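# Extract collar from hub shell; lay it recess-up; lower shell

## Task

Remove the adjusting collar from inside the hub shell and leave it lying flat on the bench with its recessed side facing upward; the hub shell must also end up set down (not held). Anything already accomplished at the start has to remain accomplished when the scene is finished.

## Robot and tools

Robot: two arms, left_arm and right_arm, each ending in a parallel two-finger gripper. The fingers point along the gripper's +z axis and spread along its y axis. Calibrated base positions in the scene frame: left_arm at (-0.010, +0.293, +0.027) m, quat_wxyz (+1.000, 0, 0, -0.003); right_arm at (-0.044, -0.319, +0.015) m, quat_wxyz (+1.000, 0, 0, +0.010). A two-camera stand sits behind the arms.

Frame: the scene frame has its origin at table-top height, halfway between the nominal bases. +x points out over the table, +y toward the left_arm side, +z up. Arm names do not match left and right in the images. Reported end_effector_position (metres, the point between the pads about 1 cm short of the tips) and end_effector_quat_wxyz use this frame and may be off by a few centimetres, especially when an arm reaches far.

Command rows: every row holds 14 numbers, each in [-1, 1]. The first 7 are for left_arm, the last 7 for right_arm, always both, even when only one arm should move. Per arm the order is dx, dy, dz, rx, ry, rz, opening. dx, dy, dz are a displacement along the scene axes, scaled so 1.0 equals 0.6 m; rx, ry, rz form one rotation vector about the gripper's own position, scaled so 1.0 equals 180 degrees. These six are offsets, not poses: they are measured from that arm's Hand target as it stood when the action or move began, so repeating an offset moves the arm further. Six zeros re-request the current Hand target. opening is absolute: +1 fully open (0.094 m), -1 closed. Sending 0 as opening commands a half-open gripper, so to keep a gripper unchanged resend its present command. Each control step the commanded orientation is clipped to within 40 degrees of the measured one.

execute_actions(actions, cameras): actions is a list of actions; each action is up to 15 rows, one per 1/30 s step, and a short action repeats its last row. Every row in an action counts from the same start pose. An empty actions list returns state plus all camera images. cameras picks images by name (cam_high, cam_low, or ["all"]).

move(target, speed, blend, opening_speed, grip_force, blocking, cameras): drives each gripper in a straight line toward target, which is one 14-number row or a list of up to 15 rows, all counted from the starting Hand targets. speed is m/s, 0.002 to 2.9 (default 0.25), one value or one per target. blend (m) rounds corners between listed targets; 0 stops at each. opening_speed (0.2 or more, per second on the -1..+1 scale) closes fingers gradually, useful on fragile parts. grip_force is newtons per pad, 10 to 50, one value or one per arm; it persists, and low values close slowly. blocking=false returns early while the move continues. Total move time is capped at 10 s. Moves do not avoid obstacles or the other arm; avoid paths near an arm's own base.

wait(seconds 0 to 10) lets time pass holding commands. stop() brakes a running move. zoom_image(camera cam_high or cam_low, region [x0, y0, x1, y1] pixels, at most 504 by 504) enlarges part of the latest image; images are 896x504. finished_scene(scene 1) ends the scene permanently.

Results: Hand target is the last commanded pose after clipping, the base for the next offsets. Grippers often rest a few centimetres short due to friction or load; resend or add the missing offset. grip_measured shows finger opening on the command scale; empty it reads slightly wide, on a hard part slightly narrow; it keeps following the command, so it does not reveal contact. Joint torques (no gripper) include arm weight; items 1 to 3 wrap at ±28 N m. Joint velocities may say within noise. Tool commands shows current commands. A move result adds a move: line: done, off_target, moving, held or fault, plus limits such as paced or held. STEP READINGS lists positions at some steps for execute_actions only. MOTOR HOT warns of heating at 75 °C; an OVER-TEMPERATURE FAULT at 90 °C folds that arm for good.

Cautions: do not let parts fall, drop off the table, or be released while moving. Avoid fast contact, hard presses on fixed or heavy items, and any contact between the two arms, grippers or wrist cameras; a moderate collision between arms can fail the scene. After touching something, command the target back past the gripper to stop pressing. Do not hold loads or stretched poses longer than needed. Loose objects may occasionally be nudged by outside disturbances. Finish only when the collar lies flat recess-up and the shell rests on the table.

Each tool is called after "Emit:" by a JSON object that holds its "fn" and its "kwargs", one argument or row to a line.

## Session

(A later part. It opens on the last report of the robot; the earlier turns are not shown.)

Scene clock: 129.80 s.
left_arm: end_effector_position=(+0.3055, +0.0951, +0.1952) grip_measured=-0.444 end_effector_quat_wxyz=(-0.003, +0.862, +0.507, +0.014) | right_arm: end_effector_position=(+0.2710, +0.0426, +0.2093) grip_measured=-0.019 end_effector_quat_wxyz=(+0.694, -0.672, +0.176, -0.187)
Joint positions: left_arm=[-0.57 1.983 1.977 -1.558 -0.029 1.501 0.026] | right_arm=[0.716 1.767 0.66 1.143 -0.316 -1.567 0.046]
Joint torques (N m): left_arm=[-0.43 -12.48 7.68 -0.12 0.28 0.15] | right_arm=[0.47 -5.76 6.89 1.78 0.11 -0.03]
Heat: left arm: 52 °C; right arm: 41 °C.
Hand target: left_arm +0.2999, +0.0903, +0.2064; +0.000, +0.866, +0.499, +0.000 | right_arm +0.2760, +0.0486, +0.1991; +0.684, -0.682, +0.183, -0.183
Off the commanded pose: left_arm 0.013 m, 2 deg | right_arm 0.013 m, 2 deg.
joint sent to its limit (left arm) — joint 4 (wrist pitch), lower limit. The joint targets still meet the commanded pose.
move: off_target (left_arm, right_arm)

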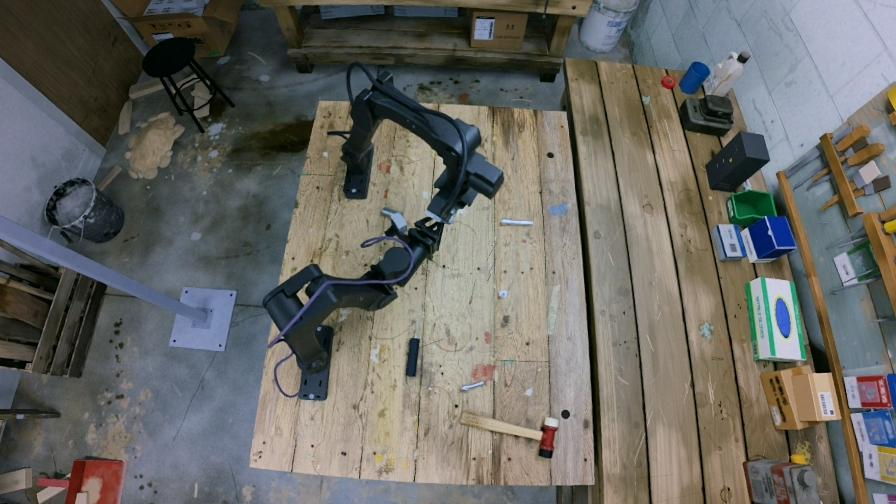

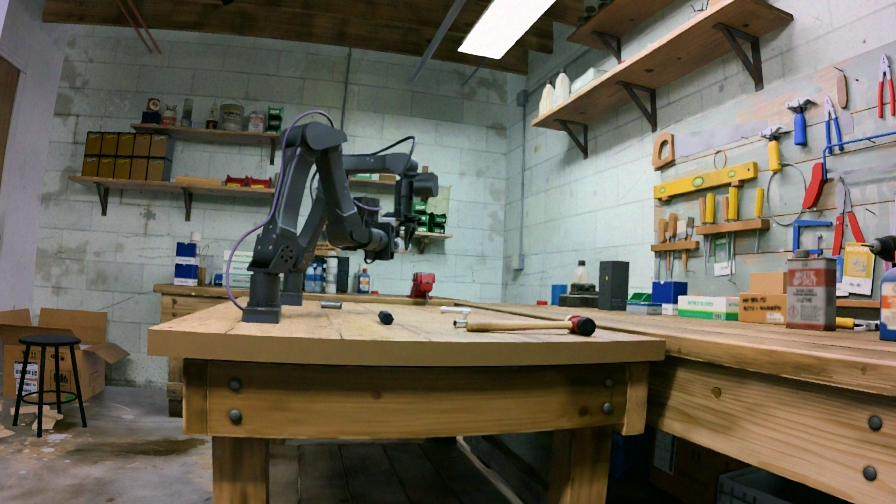

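Emit:
{"fn": "move", "kwargs": {
  "target": [0,0,0,0,0,0,-0.75,-0.017,-0.03,-0.02,0,0,0,-0.02],
  "speed": 0.15
}}

Emit:
{"fn": "move", "kwargs": {
  "target": [0,0,0,0,0,0,-0.75,0.0037,0.006,0,0,0,0,-0.02],
  "speed": 0.1,
  "cameras": ["cam_high","cam_low"]
}}

Emit:
{"fn": "zoom_image", "kwargs": {
  "camera": "cam_low",
  "region": [350, 190, 440, 270]
}}

Emit:
{"fn": "zoom_image", "kwargs": {
  "camera": "cam_high",
  "region": [410, 190, 480, 260]
}}

Scene clock: 138.23 s.
left_arm: end_effector_position=(+0.3041, +0.0931, +0.1951) grip_measured=-0.444 end_effector_quat_wxyz=(-0.001, +0.862, +0.507, +0.009) | right_arm: end_effector_position=(+0.2668, +0.0341, +0.2013) grip_measured=-0.019 end_effector_quat_wxyz=(+0.693, -0.673, +0.178, -0.189)
Joint positions: left_arm=[-0.572 1.983 1.977 -1.558 -0.018 1.501 0.026] | right_arm=[0.707 1.767 0.614 1.187 -0.32 -1.568 0.046]
Joint torques (N m): left_arm=[-0.32 -12.45 7.73 -0.09 0.2 0.14] | right_arm=[-0.69 -6.58 3.19 2.13 -0.08 -0.01]
Heat: left arm: 52 °C; right arm: 41 °C.
Hand target: left_arm +0.2999, +0.0903, +0.2064; +0.000, +0.866, +0.499, +0.000 | right_arm +0.2659, +0.0306, +0.1870; +0.684, -0.682, +0.183, -0.183
Off the commanded pose: left_arm 0.012 m, 1 deg | right_arm 0.015 m, 2 deg.
joint sent to its limit (left arm) — joint 4 (wrist pitch), lower limit. The joint targets still meet the commanded pose.
move: off_target (left_arm, right_arm)

Scene clock: 138.93 s.
left_arm: end_effector_position=(+0.3041, +0.0931, +0.1951) grip_measured=-0.444 end_effector_quat_wxyz=(-0.001, +0.862, +0.507, +0.009) | right_arm: end_effector_position=(+0.2668, +0.0341, +0.2013) grip_measured=-0.019 end_effector_quat_wxyz=(+0.693, -0.673, +0.178, -0.189)
Joint positions: left_arm=[-0.572 1.983 1.977 -1.558 -0.018 1.501 0.026] | right_arm=[0.707 1.767 0.614 1.187 -0.32 -1.568 0.046]
Joint torques (N m): left_arm=[-0.39 -12.45 7.71 -0.06 0.21 0.12] | right_arm=[-0.34 -5.57 4.31 2.09 -0.04 -0.02]
Heat: left arm: 52 °C; right arm: 41 °C.
Hand target: left_arm +0.2999, +0.0903, +0.2064; +0.000, +0.866, +0.499, +0.000 | right_arm +0.2681, +0.0342, +0.1870; +0.684, -0.682, +0.183, -0.183
Off the commanded pose: left_arm 0.012 m, 1 deg | right_arm 0.014 m, 2 deg.
joint sent to its limit (left arm) — joint 4 (wrist pitch), lower limit. The joint targets still meet the commanded pose.
move: off_target (left_arm, right_arm)

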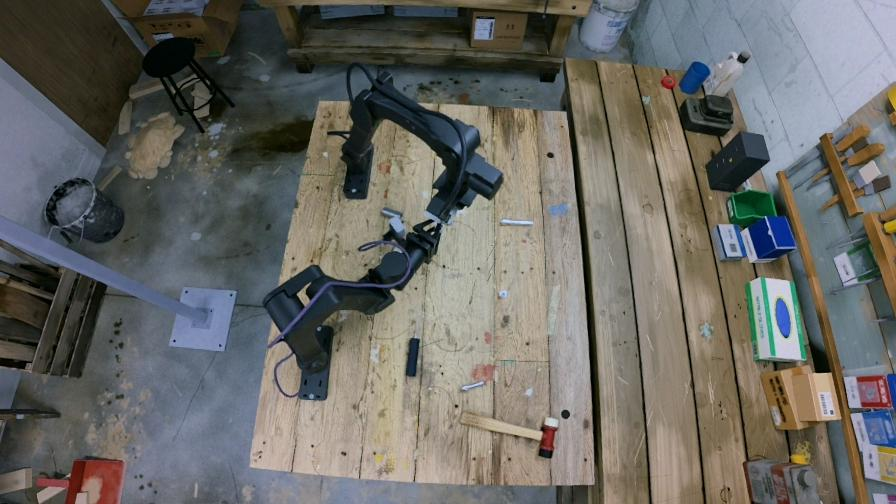

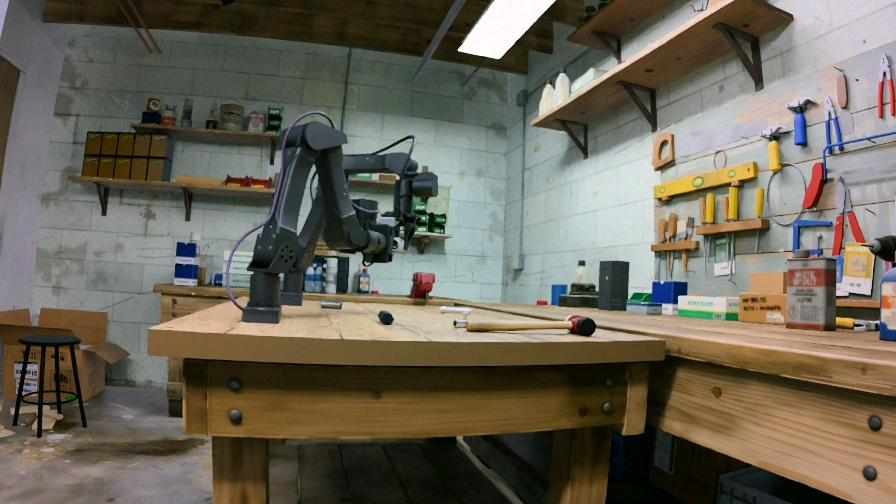

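Scaled by 5.600 from the camera's 896x504 image, which has a finer 1280x720 frame.

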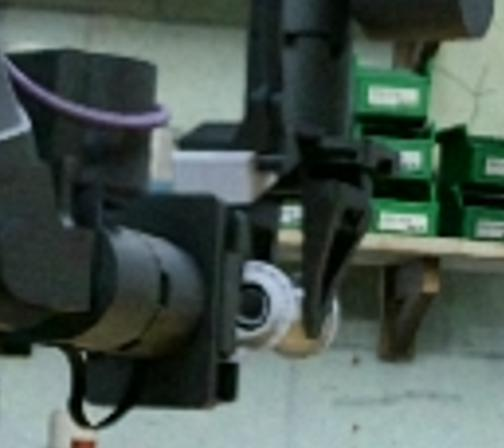

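Scaled by 7.200 from the camera's 896x504 image, which has a finer 1280x720 frame.

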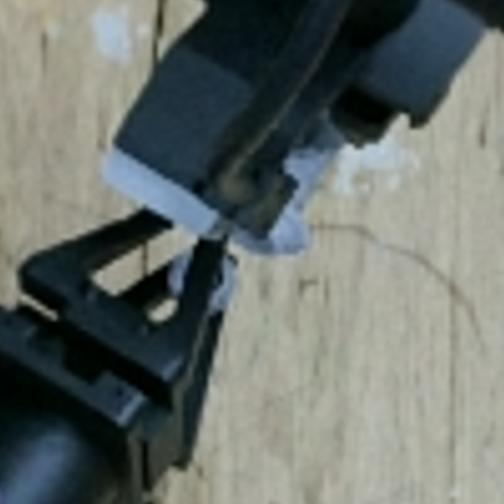

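Emit:
{"fn": "zoom_image", "kwargs": {
  "camera": "cam_high",
  "region": [428, 215, 458, 240]
}}

Emit:
{"fn": "zoom_image", "kwargs": {
  "camera": "cam_low",
  "region": [380, 225, 415, 260]
}}

Scaled by 16.800 from the camera's 896x504 image, which has a finer 1280x720 frame.

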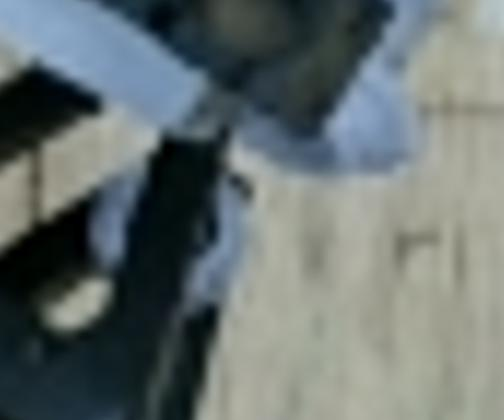

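Scaled by 14.400 from the camera's 896x504 image, which has a finer 1280x720 frame.

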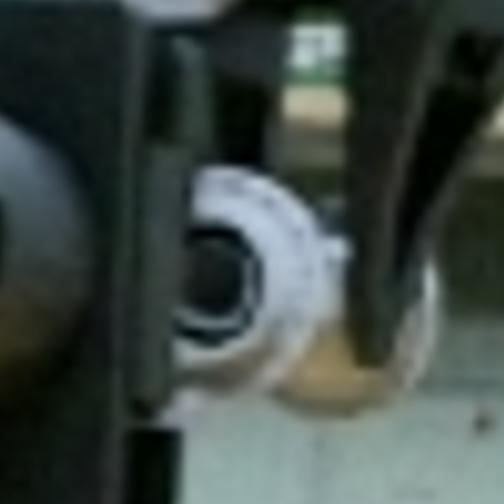

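Emit:
{"fn": "move", "kwargs": {
  "target": [0,0,0,0,0,0,-0.75,-0.002,0,0.023,0,0,0,-0.5],
  "speed": 0.05,
  "opening_speed": 0.5,
  "cameras": ["cam_high","cam_low"]
}}

Emit:
{"fn": "zoom_image", "kwargs": {
  "camera": "cam_high",
  "region": [425, 210, 465, 250]
}}

Emit:
{"fn": "zoom_image", "kwargs": {
  "camera": "cam_low",
  "region": [370, 215, 420, 265]
}}

Scene clock: 149.30 s.
left_arm: end_effector_position=(+0.3038, +0.0926, +0.1951) grip_measured=-0.444 end_effector_quat_wxyz=(-0.001, +0.862, +0.506, +0.009) | right_arm: end_effector_position=(+0.2662, +0.0336, +0.2066) grip_measured=-0.395 end_effector_quat_wxyz=(+0.697, -0.668, +0.175, -0.191)
Joint positions: left_arm=[-0.573 1.983 1.977 -1.558 -0.017 1.501 0.026] | right_arm=[0.707 1.758 0.614 1.192 -0.32 -1.568 0.028]
Joint torques (N m): left_arm=[-0.18 -12.52 7.62 -0.06 0.17 0.14] | right_arm=[-0.09 -9.7 5.29 1.42 0 -0.01]
Heat: left arm: 52 °C; right arm: 41 °C.
Hand target: left_arm +0.2999, +0.0903, +0.2064; +0.000, +0.866, +0.500, +0.000 | right_arm +0.2669, +0.0342, +0.2008; +0.684, -0.682, +0.183, -0.182
Off the commanded pose: left_arm 0.012 m, 1 deg | right_arm 0.006 m, 3 deg.
joint sent to its limit (left arm) — joint 4 (wrist pitch), lower limit. The joint targets still meet the commanded pose.
move: off_target (left_arm, right_arm)

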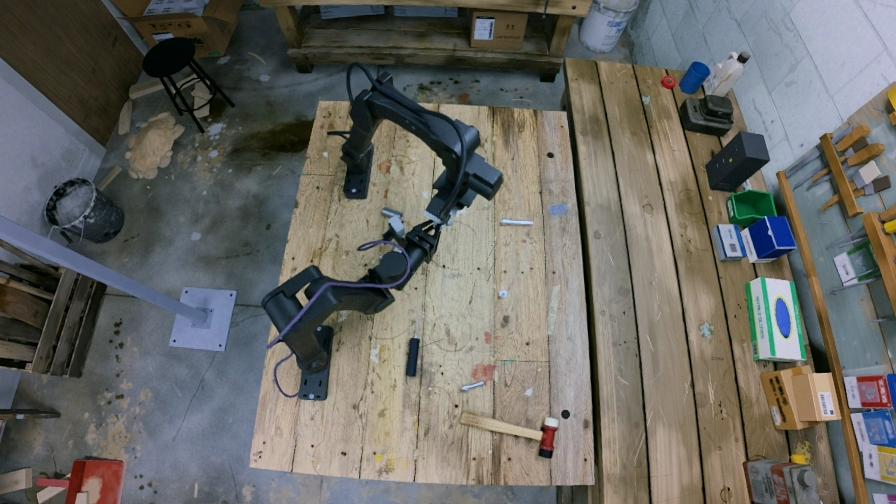

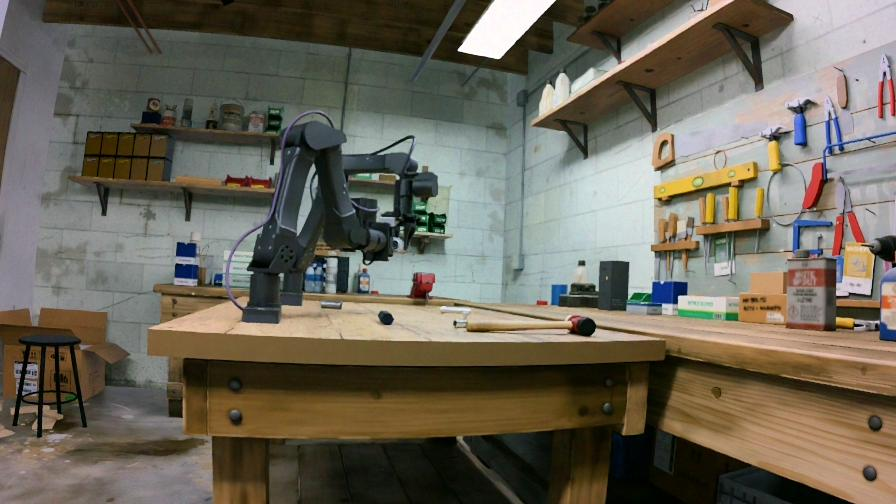

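Scaled by 12.600 from the camera's 896x504 image, which has a finer 1280x720 frame.

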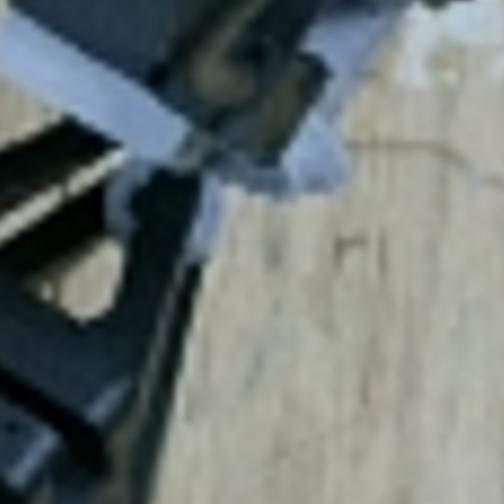

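Scaled by 10.080 from the camera's 896x504 image, which has a finer 1280x720 frame.

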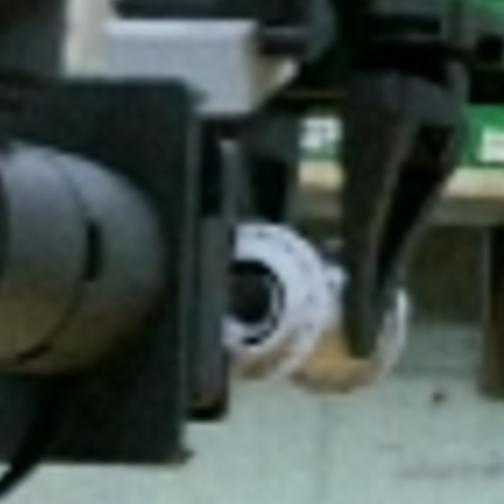

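Emit:
{"fn": "move", "kwargs": {
  "target": [
    [0,0,0,0,0,0,-0.75,0,0,0,0,0,0,-0.65],
    [0,0,0,0,0,0,-0.75,-0.05,-0.09,0.005,0,0,0,-0.65],
    [0,0,0,0,0,0,-0.75,-0.09,-0.17,0.03,0,0,0,-0.65]
  ],
  "speed": 0.12,
  "blend": [0,0.01,0],
  "cameras": ["cam_high","cam_low"]
}}

Emit:
{"fn": "zoom_image", "kwargs": {
  "camera": "cam_high",
  "region": [400, 200, 470, 270]
}}

Emit:
{"fn": "zoom_image", "kwargs": {
  "camera": "cam_low",
  "region": [350, 205, 430, 275]
}}

Scene clock: 155.87 s.
left_arm: end_effector_position=(+0.3032, +0.0908, +0.1951) grip_measured=-0.445 end_effector_quat_wxyz=(+0.004, +0.862, +0.507, +0.002) | right_arm: end_effector_position=(+0.2168, -0.0656, +0.2272) grip_measured=-0.648 end_effector_quat_wxyz=(+0.691, -0.673, +0.176, -0.195)
Joint positions: left_arm=[-0.57 1.983 1.977 -1.556 -0.001 1.501 0.026] | right_arm=[0.5 1.242 0.29 0.989 -0.52 -1.57 0.017]
Joint torques (N m): left_arm=[-0.58 -12.52 7.79 -0.1 0.03 0.18] | right_arm=[-0.53 -5.05 4.41 1.69 -0.15 0.02]
Heat: left arm: 52 °C; right arm: 40 °C.
Hand target: left_arm +0.2999, +0.0903, +0.2064; +0.000, +0.866, +0.499, +0.000 | right_arm +0.2129, -0.0678, +0.2189; +0.684, -0.682, +0.183, -0.183
Off the commanded pose: left_arm 0.012 m, 1 deg | right_arm 0.010 m, 2 deg.
joint sent to its limit (left arm) — joint 4 (wrist pitch), lower limit. The joint targets still meet the commanded pose.
move: off_target (left_arm)

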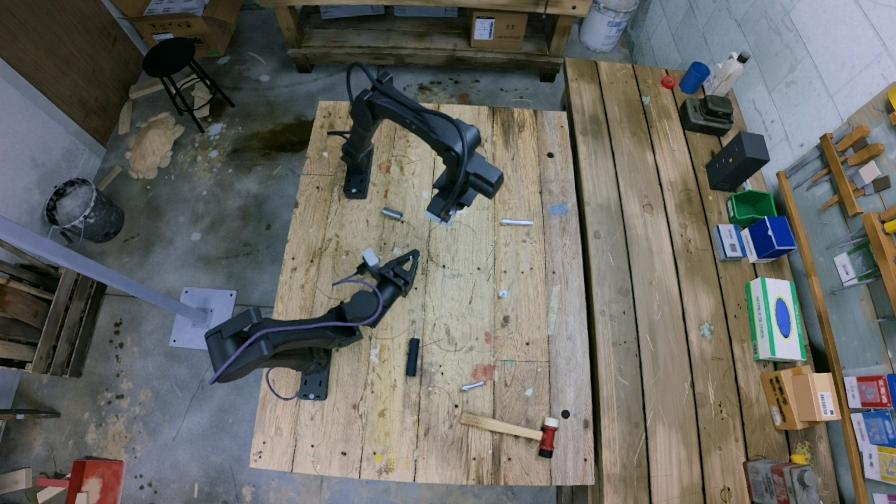

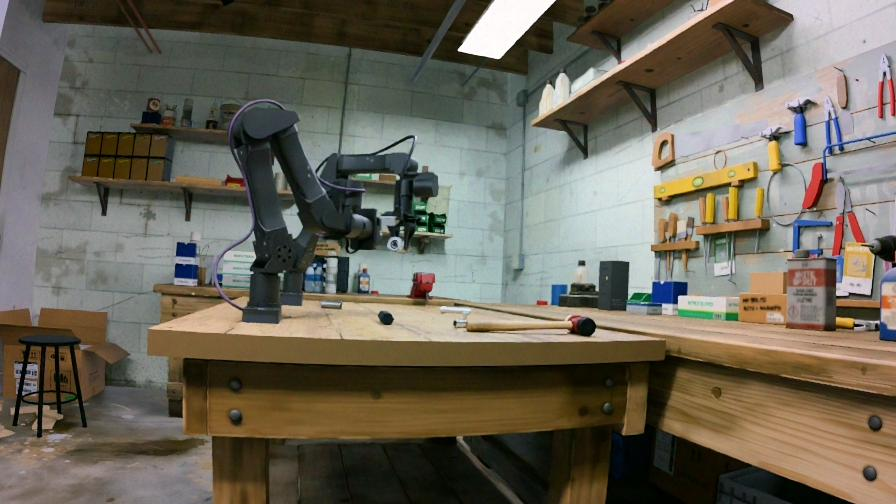

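Scaled by 7.200 from the camera's 896x504 image, which has a finer 1280x720 frame.

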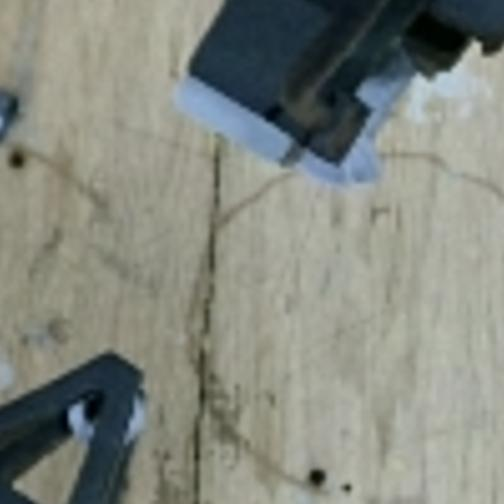

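Scaled by 6.300 from the camera's 896x504 image, which has a finer 1280x720 frame.

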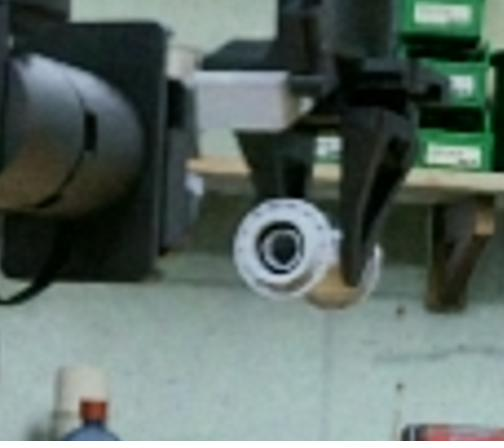

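Emit:
{"fn": "zoom_image", "kwargs": {
  "camera": "cam_high",
  "region": [400, 244, 425, 270]
}}

Emit:
{"fn": "zoom_image", "kwargs": {
  "camera": "cam_low",
  "region": [365, 215, 395, 250]
}}

Scaled by 19.385 from the camera's 896x504 image, which has a finer 1280x720 frame.

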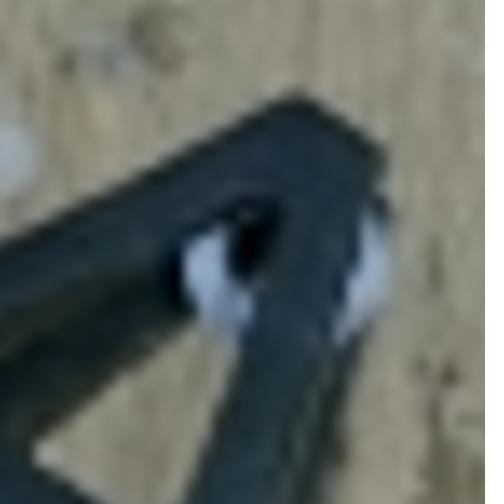

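Scaled by 14.400 from the camera's 896x504 image, which has a finer 1280x720 frame.

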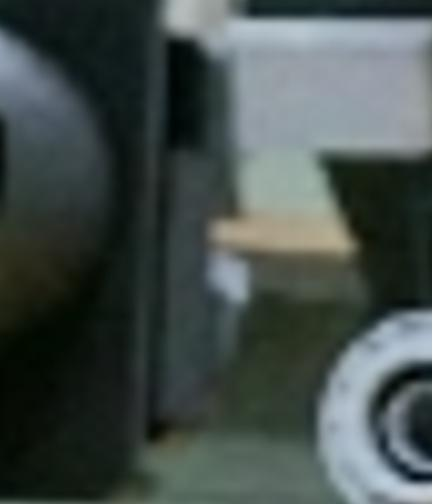

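Emit:
{"fn": "move", "kwargs": {
  "target": [
    [0.017,0.05,-0.313,0,0,0,-0.75,0,0,-0.2,-0.168,0.097,0,-0.65],
    [0.017,0.05,-0.313,0,0,0,-0.75,0,0,-0.31,-0.168,0.097,0,-0.65]
  ],
  "speed": 0.2,
  "cameras": ["cam_high","cam_low"]
}}

Emit:
{"fn": "zoom_image", "kwargs": {
  "camera": "cam_high",
  "region": [390, 250, 440, 300]
}}

Emit:
{"fn": "zoom_image", "kwargs": {
  "camera": "cam_low",
  "region": [330, 240, 430, 330]
}}

Scene clock: 174.90 s.
left_arm: end_effector_position=(+0.3117, +0.1187, +0.0242) grip_measured=-0.445 end_effector_quat_wxyz=(+0.003, +0.864, +0.503, +0.005) | right_arm: end_effector_position=(+0.2200, -0.0667, +0.0437) grip_measured=-0.648 end_effector_quat_wxyz=(-0.456, +0.850, -0.229, +0.132)
Joint positions: left_arm=[-0.495 2.024 1.342 -0.878 -0.005 1.584 0.026] | right_arm=[0.563 1.617 0.368 0.62 -0.367 -1.844 0.017]
Joint torques (N m): left_arm=[0.32 -9.8 5.42 0.2 0.05 0.14] | right_arm=[0.46 -3.66 3.07 1.9 -0.18 -0.01]
Heat: left arm: 51 °C; right arm: 40 °C.
Hand target: left_arm +0.3103, +0.1202, +0.0186; +0.000, +0.866, +0.500, +0.000 | right_arm +0.2128, -0.0678, +0.0327; -0.447, +0.856, -0.230, +0.119
Off the commanded pose: left_arm 0.006 m, 1 deg | right_arm 0.013 m, 2 deg.
move: off_target (right_arm)

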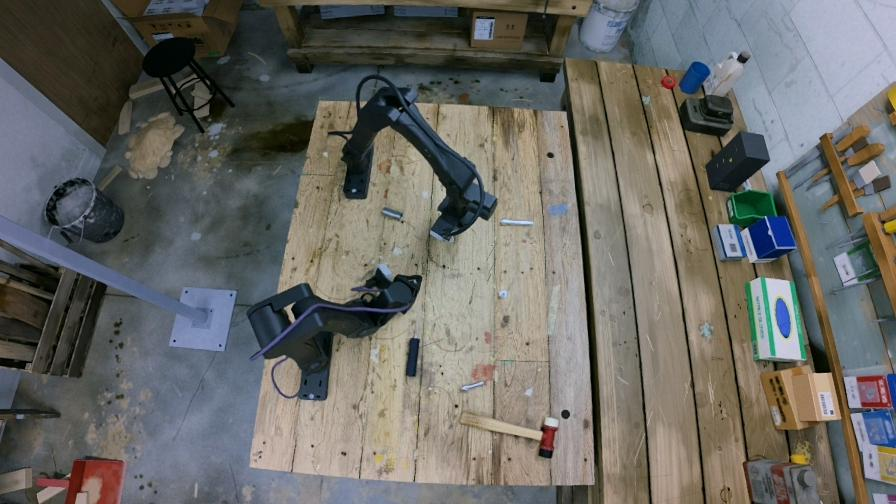

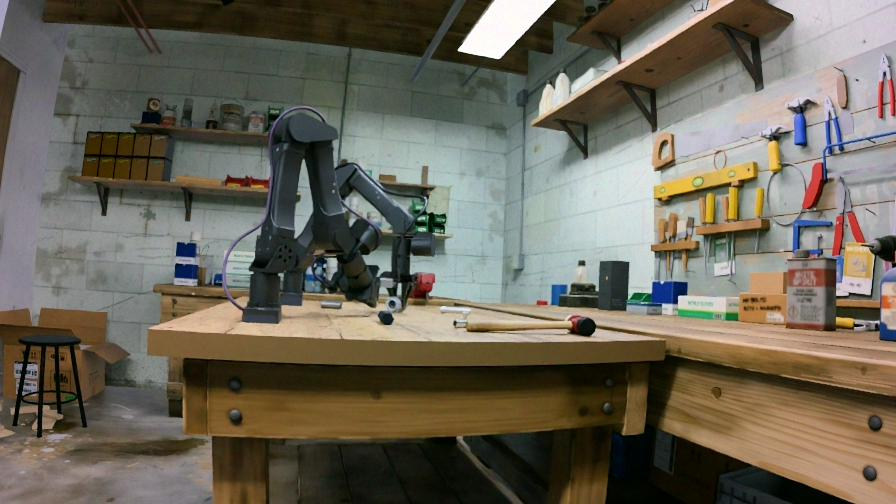

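Scaled by 10.080 from the camera's 896x504 image, which has a finer 1280x720 frame.

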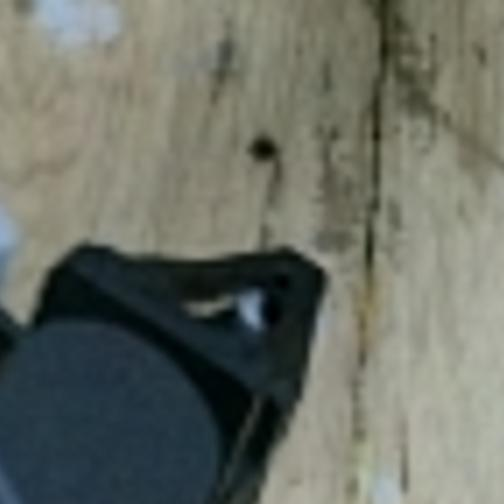

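Scaled by 5.040 from the camera's 896x504 image, which has a finer 1280x720 frame.

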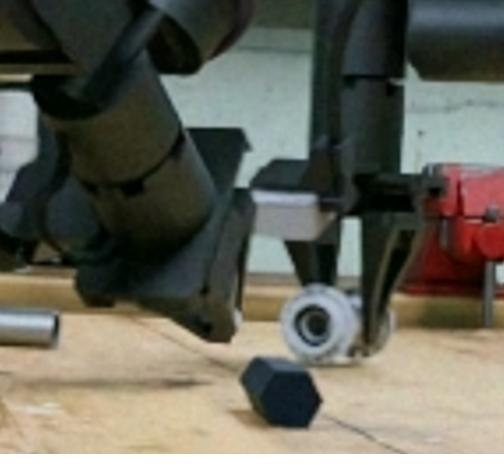

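Emit:
{"fn": "move", "kwargs": {
  "target": [
    [0,0,-0.004,0,0,0,-0.1,0,0,-0.03,0,0,0,-0.65],
    [0,0,-0.004,0,0,0,0.1,0,0,-0.03,0,0,0,-0.3]
  ],
  "speed": 0.06,
  "opening_speed": 0.4,
  "cameras": ["cam_high","cam_low"]
}}

Emit:
{"fn": "zoom_image", "kwargs": {
  "camera": "cam_high",
  "region": [390, 250, 440, 300]
}}

Emit:
{"fn": "zoom_image", "kwargs": {
  "camera": "cam_low",
  "region": [330, 240, 430, 330]
}}

Scene clock: 182.63 s.
left_arm: end_effector_position=(+0.3138, +0.1176, +0.0242) grip_measured=+0.097 end_effector_quat_wxyz=(+0.007, +0.864, +0.503, +0.007) | right_arm: end_effector_position=(+0.2241, -0.0639, +0.0308) grip_measured=-0.302 end_effector_quat_wxyz=(-0.465, +0.845, -0.225, +0.139)
Joint positions: left_arm=[-0.495 2.024 1.342 -0.869 -0.005 1.585 0.052] | right_arm=[0.563 1.727 0.354 0.77 -0.367 -1.844 0.033]
Joint torques (N m): left_arm=[0.46 -9.51 5.07 0.21 0.08 0.18] | right_arm=[0.44 -4.34 2.19 1.67 -0.17 -0.01]
Heat: left arm: 51 °C; right arm: 40 °C.
Hand target: left_arm +0.3102, +0.1203, +0.0162; +0.000, +0.866, +0.499, +0.000 | right_arm +0.2129, -0.0678, +0.0148; -0.447, +0.856, -0.230, +0.119
Off the commanded pose: left_arm 0.009 m, 1 deg | right_arm 0.020 m, 3 deg.
move: off_target (right_arm); target 2's new opening was sent with right_arm's hand 0.015 m and 2 deg from that target

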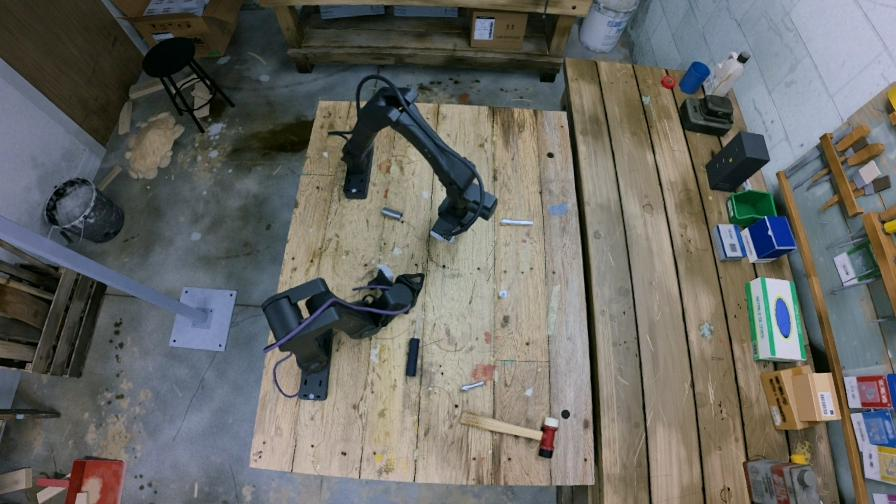

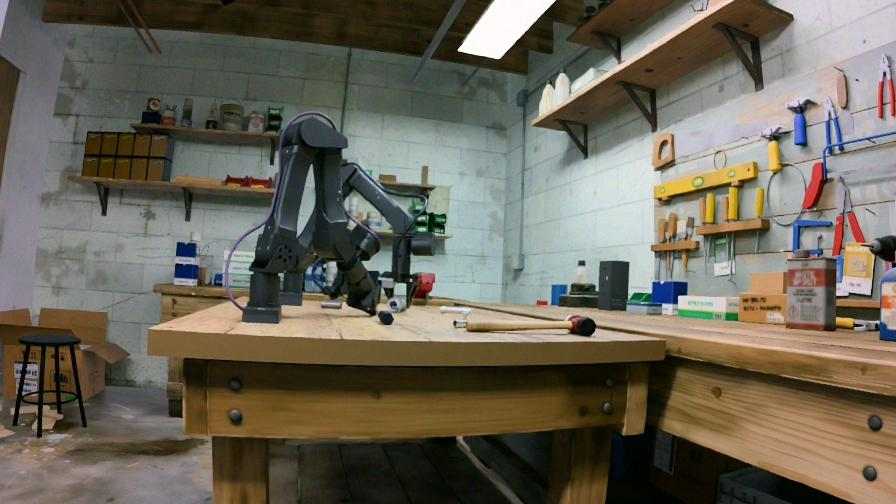

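Scaled by 10.080 from the camera's 896x504 image, which has a finer 1280x720 frame.

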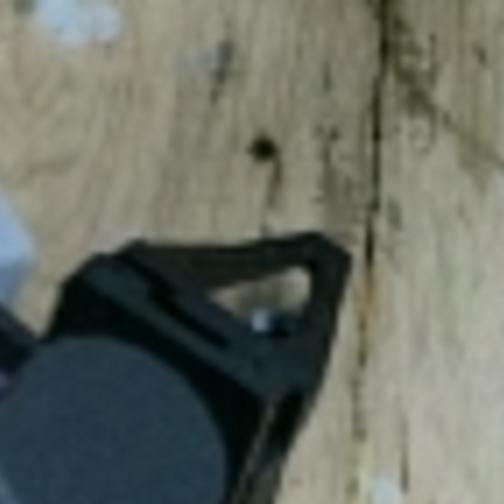

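Scaled by 5.040 from the camera's 896x504 image, which has a finer 1280x720 frame.

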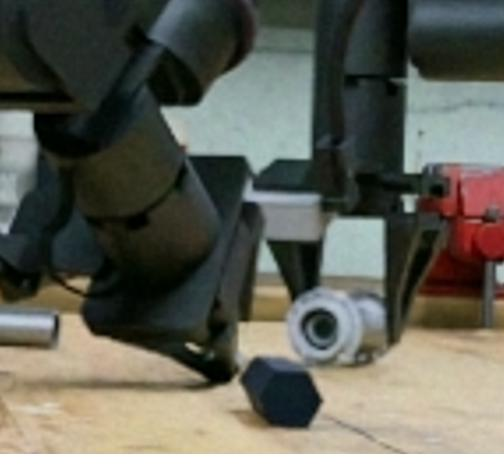

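Emit:
{"fn": "move", "kwargs": {
  "target": [
    [0,0,0,0,0,0,0.5,0,0,0,0,0,0,-0.15],
    [0,0,0.15,0,0,0,0.5,-0.068,-0.118,0.095,0,0,0,-0.15],
    [-0.1,0.25,0.3,0,0,0,0.5,-0.1,-0.25,0.25,0,0,0,-0.1]
  ],
  "speed": [0.1,0.1,0.3],
  "blend": [0,0.02,0],
  "cameras": ["cam_high","cam_low"]
}}

Emit:
{"fn": "zoom_image", "kwargs": {
  "camera": "cam_high",
  "region": [380, 210, 480, 310]
}}

Emit:
{"fn": "zoom_image", "kwargs": {
  "camera": "cam_low",
  "region": [330, 270, 430, 330]
}}

Scene clock: 193.47 s.
left_arm: end_effector_position=(+0.2560, +0.2712, +0.1939) grip_measured=+0.497 end_effector_quat_wxyz=(+0.001, +0.863, +0.506, +0.008) | right_arm: end_effector_position=(+0.1670, -0.2232, +0.1651) grip_measured=-0.101 end_effector_quat_wxyz=(-0.436, +0.799, -0.353, +0.215)
Joint positions: left_arm=[-0.085 1.548 1.448 -1.457 -0.007 1.989 0.07] | right_arm=[-0.053 0.517 0.439 -0.616 -0.602 -2.055 0.042]
Joint torques (N m): left_arm=[-0.09 -7.16 6.67 -0.12 0.1 0.19] | right_arm=[0.5 2.19 8.81 0.93 -0.58 -0.28]
Heat: left arm: 50 °C; right arm: 40 °C.
Hand target: left_arm +0.2502, +0.2702, +0.1962; +0.000, +0.866, +0.499, +0.000 | right_arm +0.1528, -0.2178, +0.1648; -0.448, +0.856, -0.230, +0.119
Off the commanded pose: left_arm 0.006 m, 1 deg | right_arm 0.015 m, 19 deg.
joint sent to its limit (right arm) — joint 6 (wrist roll), lower limit. The joint targets are off in orientation, not in position.
move: off_target (right_arm); target 3's new opening was sent with right_arm's hand 0.016 m and 19 deg from that target

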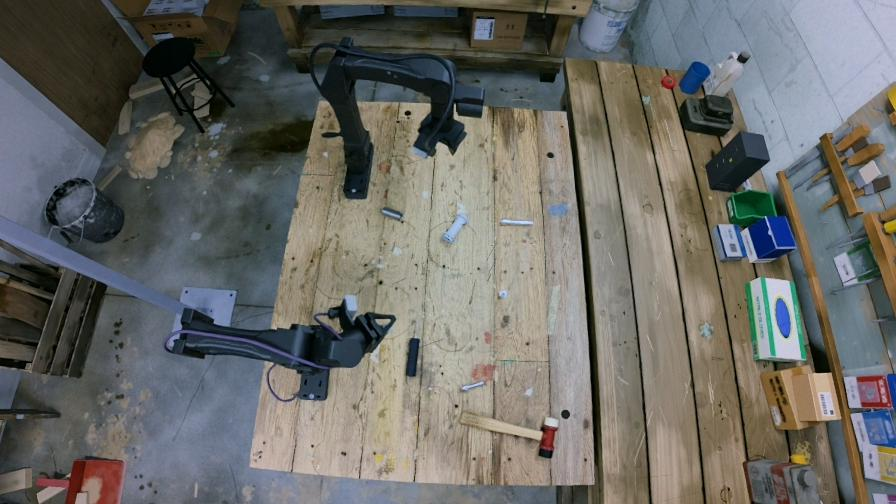

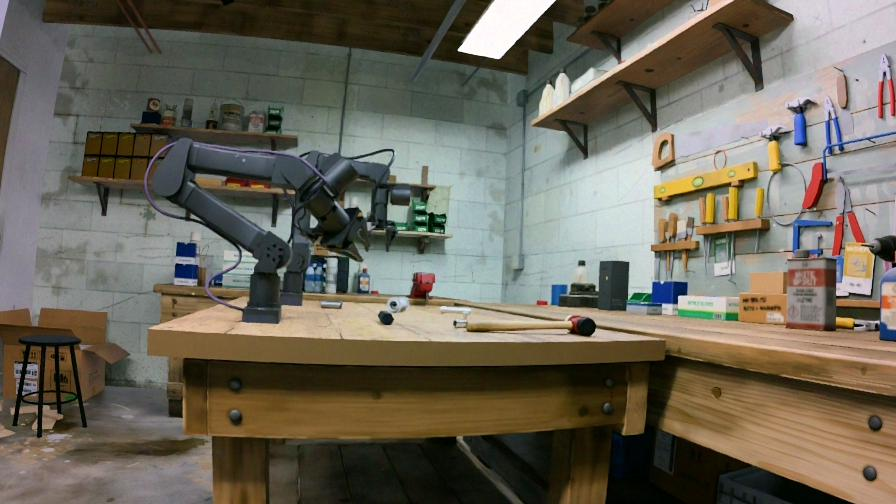

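Scaled by 5.040 from the camera's 896x504 image, which has a finer 1280x720 frame.

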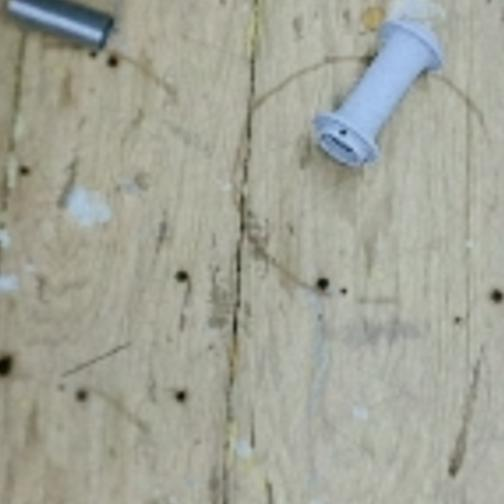

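Scaled by 5.040 from the camera's 896x504 image, which has a finer 1280x720 frame.

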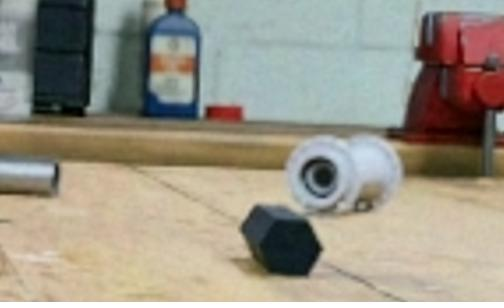

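Emit:
{"fn": "zoom_image", "kwargs": {
  "camera": "cam_high",
  "region": [340, 290, 440, 370]
}}

Emit:
{"fn": "zoom_image", "kwargs": {
  "camera": "cam_low",
  "region": [310, 195, 410, 275]
}}

Emit:
{"fn": "zoom_image", "kwargs": {
  "camera": "cam_low",
  "region": [380, 290, 420, 325]
}}

Emit:
{"fn": "zoom_image", "kwargs": {
  "camera": "cam_high",
  "region": [435, 205, 475, 250]
}}

Scaled by 5.040 from the camera's 896x504 image, which has a finer 1280x720 frame.

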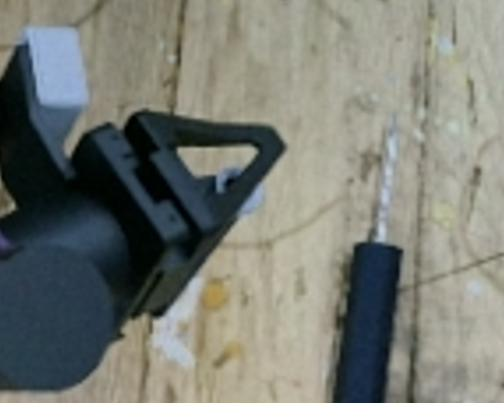

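Scaled by 5.040 from the camera's 896x504 image, which has a finer 1280x720 frame.

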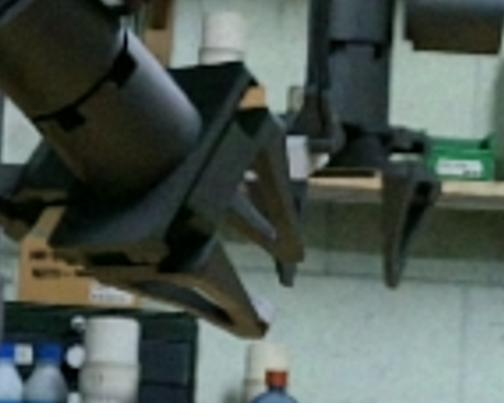

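Scaled by 12.600 from the camera's 896x504 image, which has a finer 1280x720 frame.

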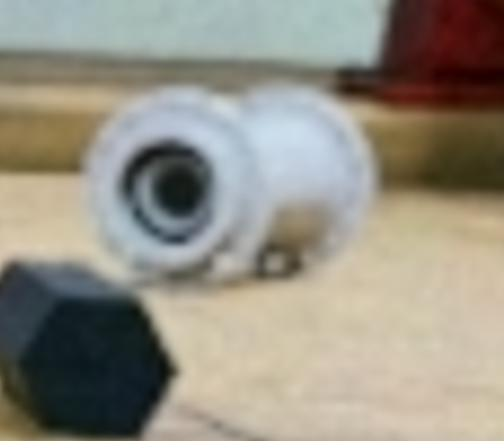

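Scaled by 11.200 from the camera's 896x504 image, which has a finer 1280x720 frame.

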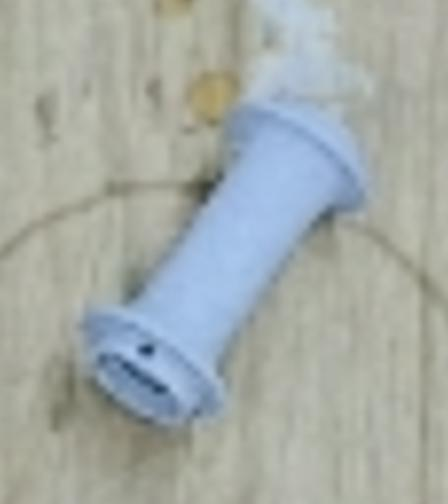

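Emit:
{"fn": "zoom_image", "kwargs": {
  "camera": "cam_high",
  "region": [374, 315, 400, 341]
}}

Emit:
{"fn": "zoom_image", "kwargs": {
  "camera": "cam_low",
  "region": [345, 240, 375, 270]
}}

Scaled by 19.385 from the camera's 896x504 image, which has a finer 1280x720 frame.

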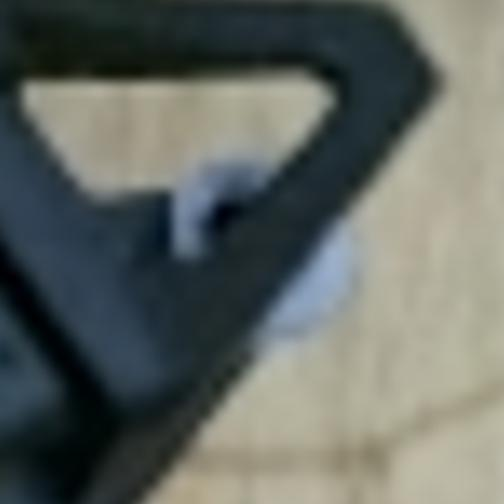

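Scaled by 16.800 from the camera's 896x504 image, which has a finer 1280x720 frame.

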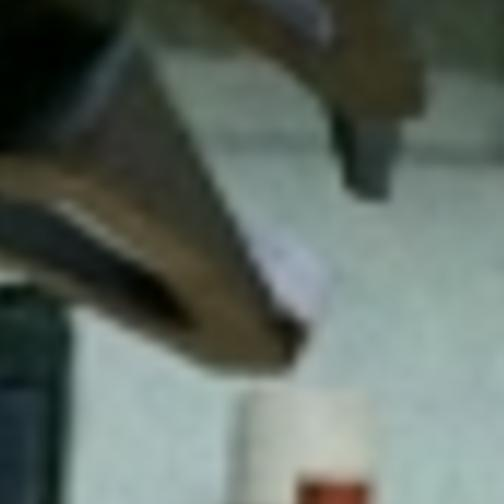

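Emit:
{"fn": "move", "kwargs": {
  "target": [
    [0,0,0,0,0,0,0.5,0,0,0,0,0,0,-0.75],
    [0,0,0,0,0,0,0.5,0.1,0.24,-0.11,-0.265,0.153,0,-0.75]
  ],
  "speed": 0.2,
  "opening_speed": 0.5,
  "cameras": ["cam_high","cam_low"]
}}

Emit:
{"fn": "zoom_image", "kwargs": {
  "camera": "cam_high",
  "region": [390, 240, 450, 300]
}}

Emit:
{"fn": "zoom_image", "kwargs": {
  "camera": "cam_low",
  "region": [330, 240, 430, 330]
}}

Scene clock: 222.77 s.
left_arm: end_effector_position=(+0.2560, +0.2712, +0.1939) grip_measured=+0.497 end_effector_quat_wxyz=(+0.001, +0.863, +0.506, +0.008) | right_arm: end_effector_position=(+0.2226, -0.0709, +0.1041) grip_measured=-0.749 end_effector_quat_wxyz=(-0.025, +0.964, -0.262, +0.026)
Joint positions: left_arm=[-0.085 1.548 1.448 -1.457 -0.007 1.989 0.07] | right_arm=[0.737 1.867 1.498 -1.132 0.018 -1.855 0.012]
Joint torques (N m): left_arm=[0.06 -7.1 6.54 -0.11 0.09 0.17] | right_arm=[0.28 -7.19 7.25 -0.11 -0.16 -0.02]
Heat: left arm: 51 °C; right arm: 42 °C.
Hand target: left_arm +0.2502, +0.2702, +0.1962; +0.000, +0.866, +0.499, +0.000 | right_arm +0.2128, -0.0738, +0.0988; -0.001, +0.966, -0.260, +0.000
Off the commanded pose: left_arm 0.006 m, 1 deg | right_arm 0.012 m, 4 deg.
move: off_target (right_arm)

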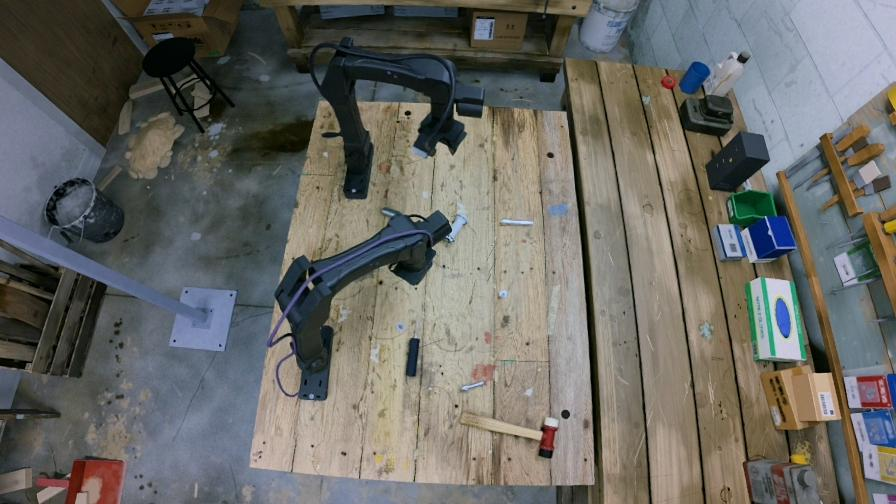

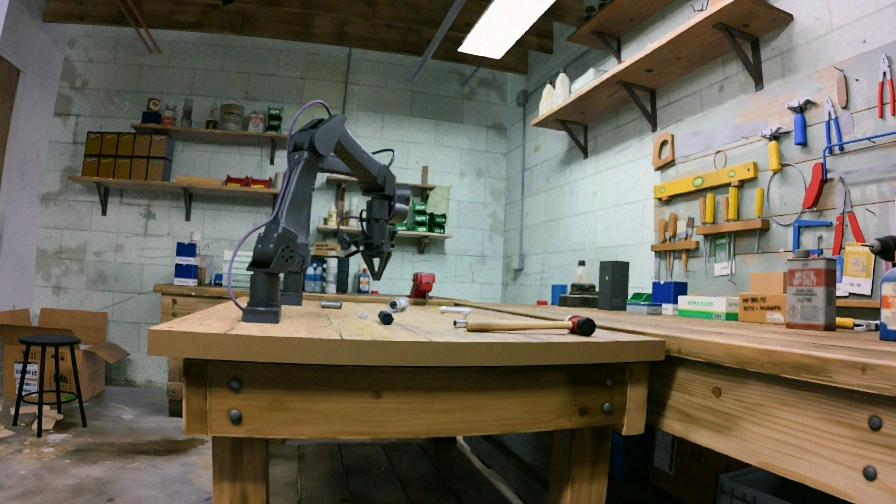

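Scaled by 8.400 from the camera's 896x504 image, which has a finer 1280x720 frame.

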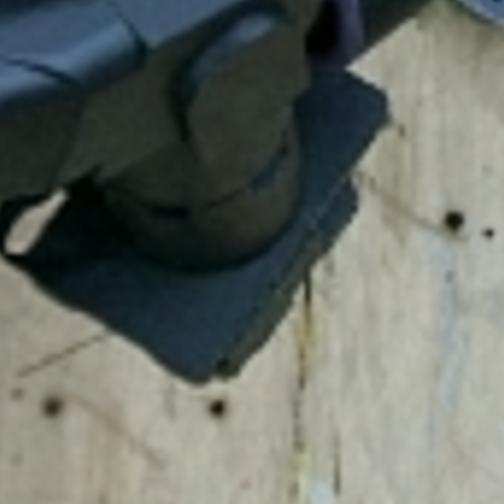

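Scaled by 5.040 from the camera's 896x504 image, which has a finer 1280x720 frame.

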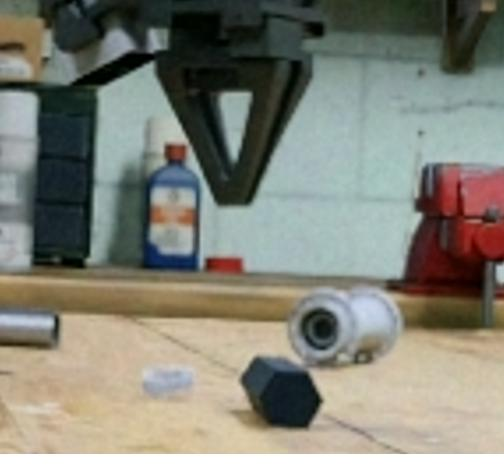

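Emit:
{"fn": "zoom_image", "kwargs": {
  "camera": "cam_high",
  "region": [388, 314, 412, 338]
}}

Emit:
{"fn": "zoom_image", "kwargs": {
  "camera": "cam_low",
  "region": [352, 305, 376, 325]
}}

Scaled by 21.000 from the camera's 896x504 image, which has a finer 1280x720 frame.

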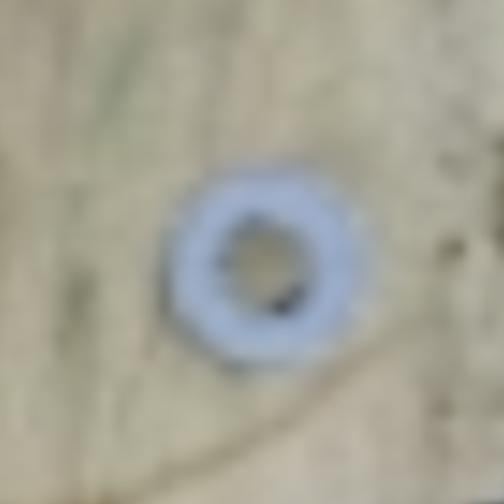

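Scaled by 21.000 from the camera's 896x504 image, which has a finer 1280x720 frame.

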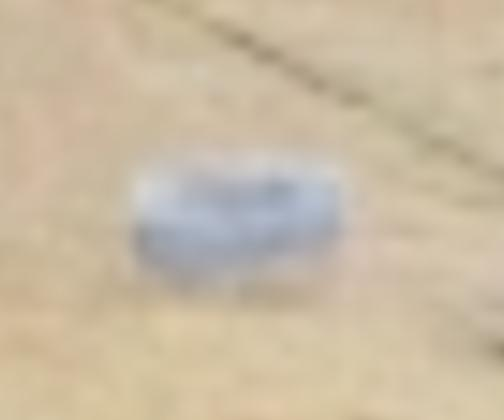

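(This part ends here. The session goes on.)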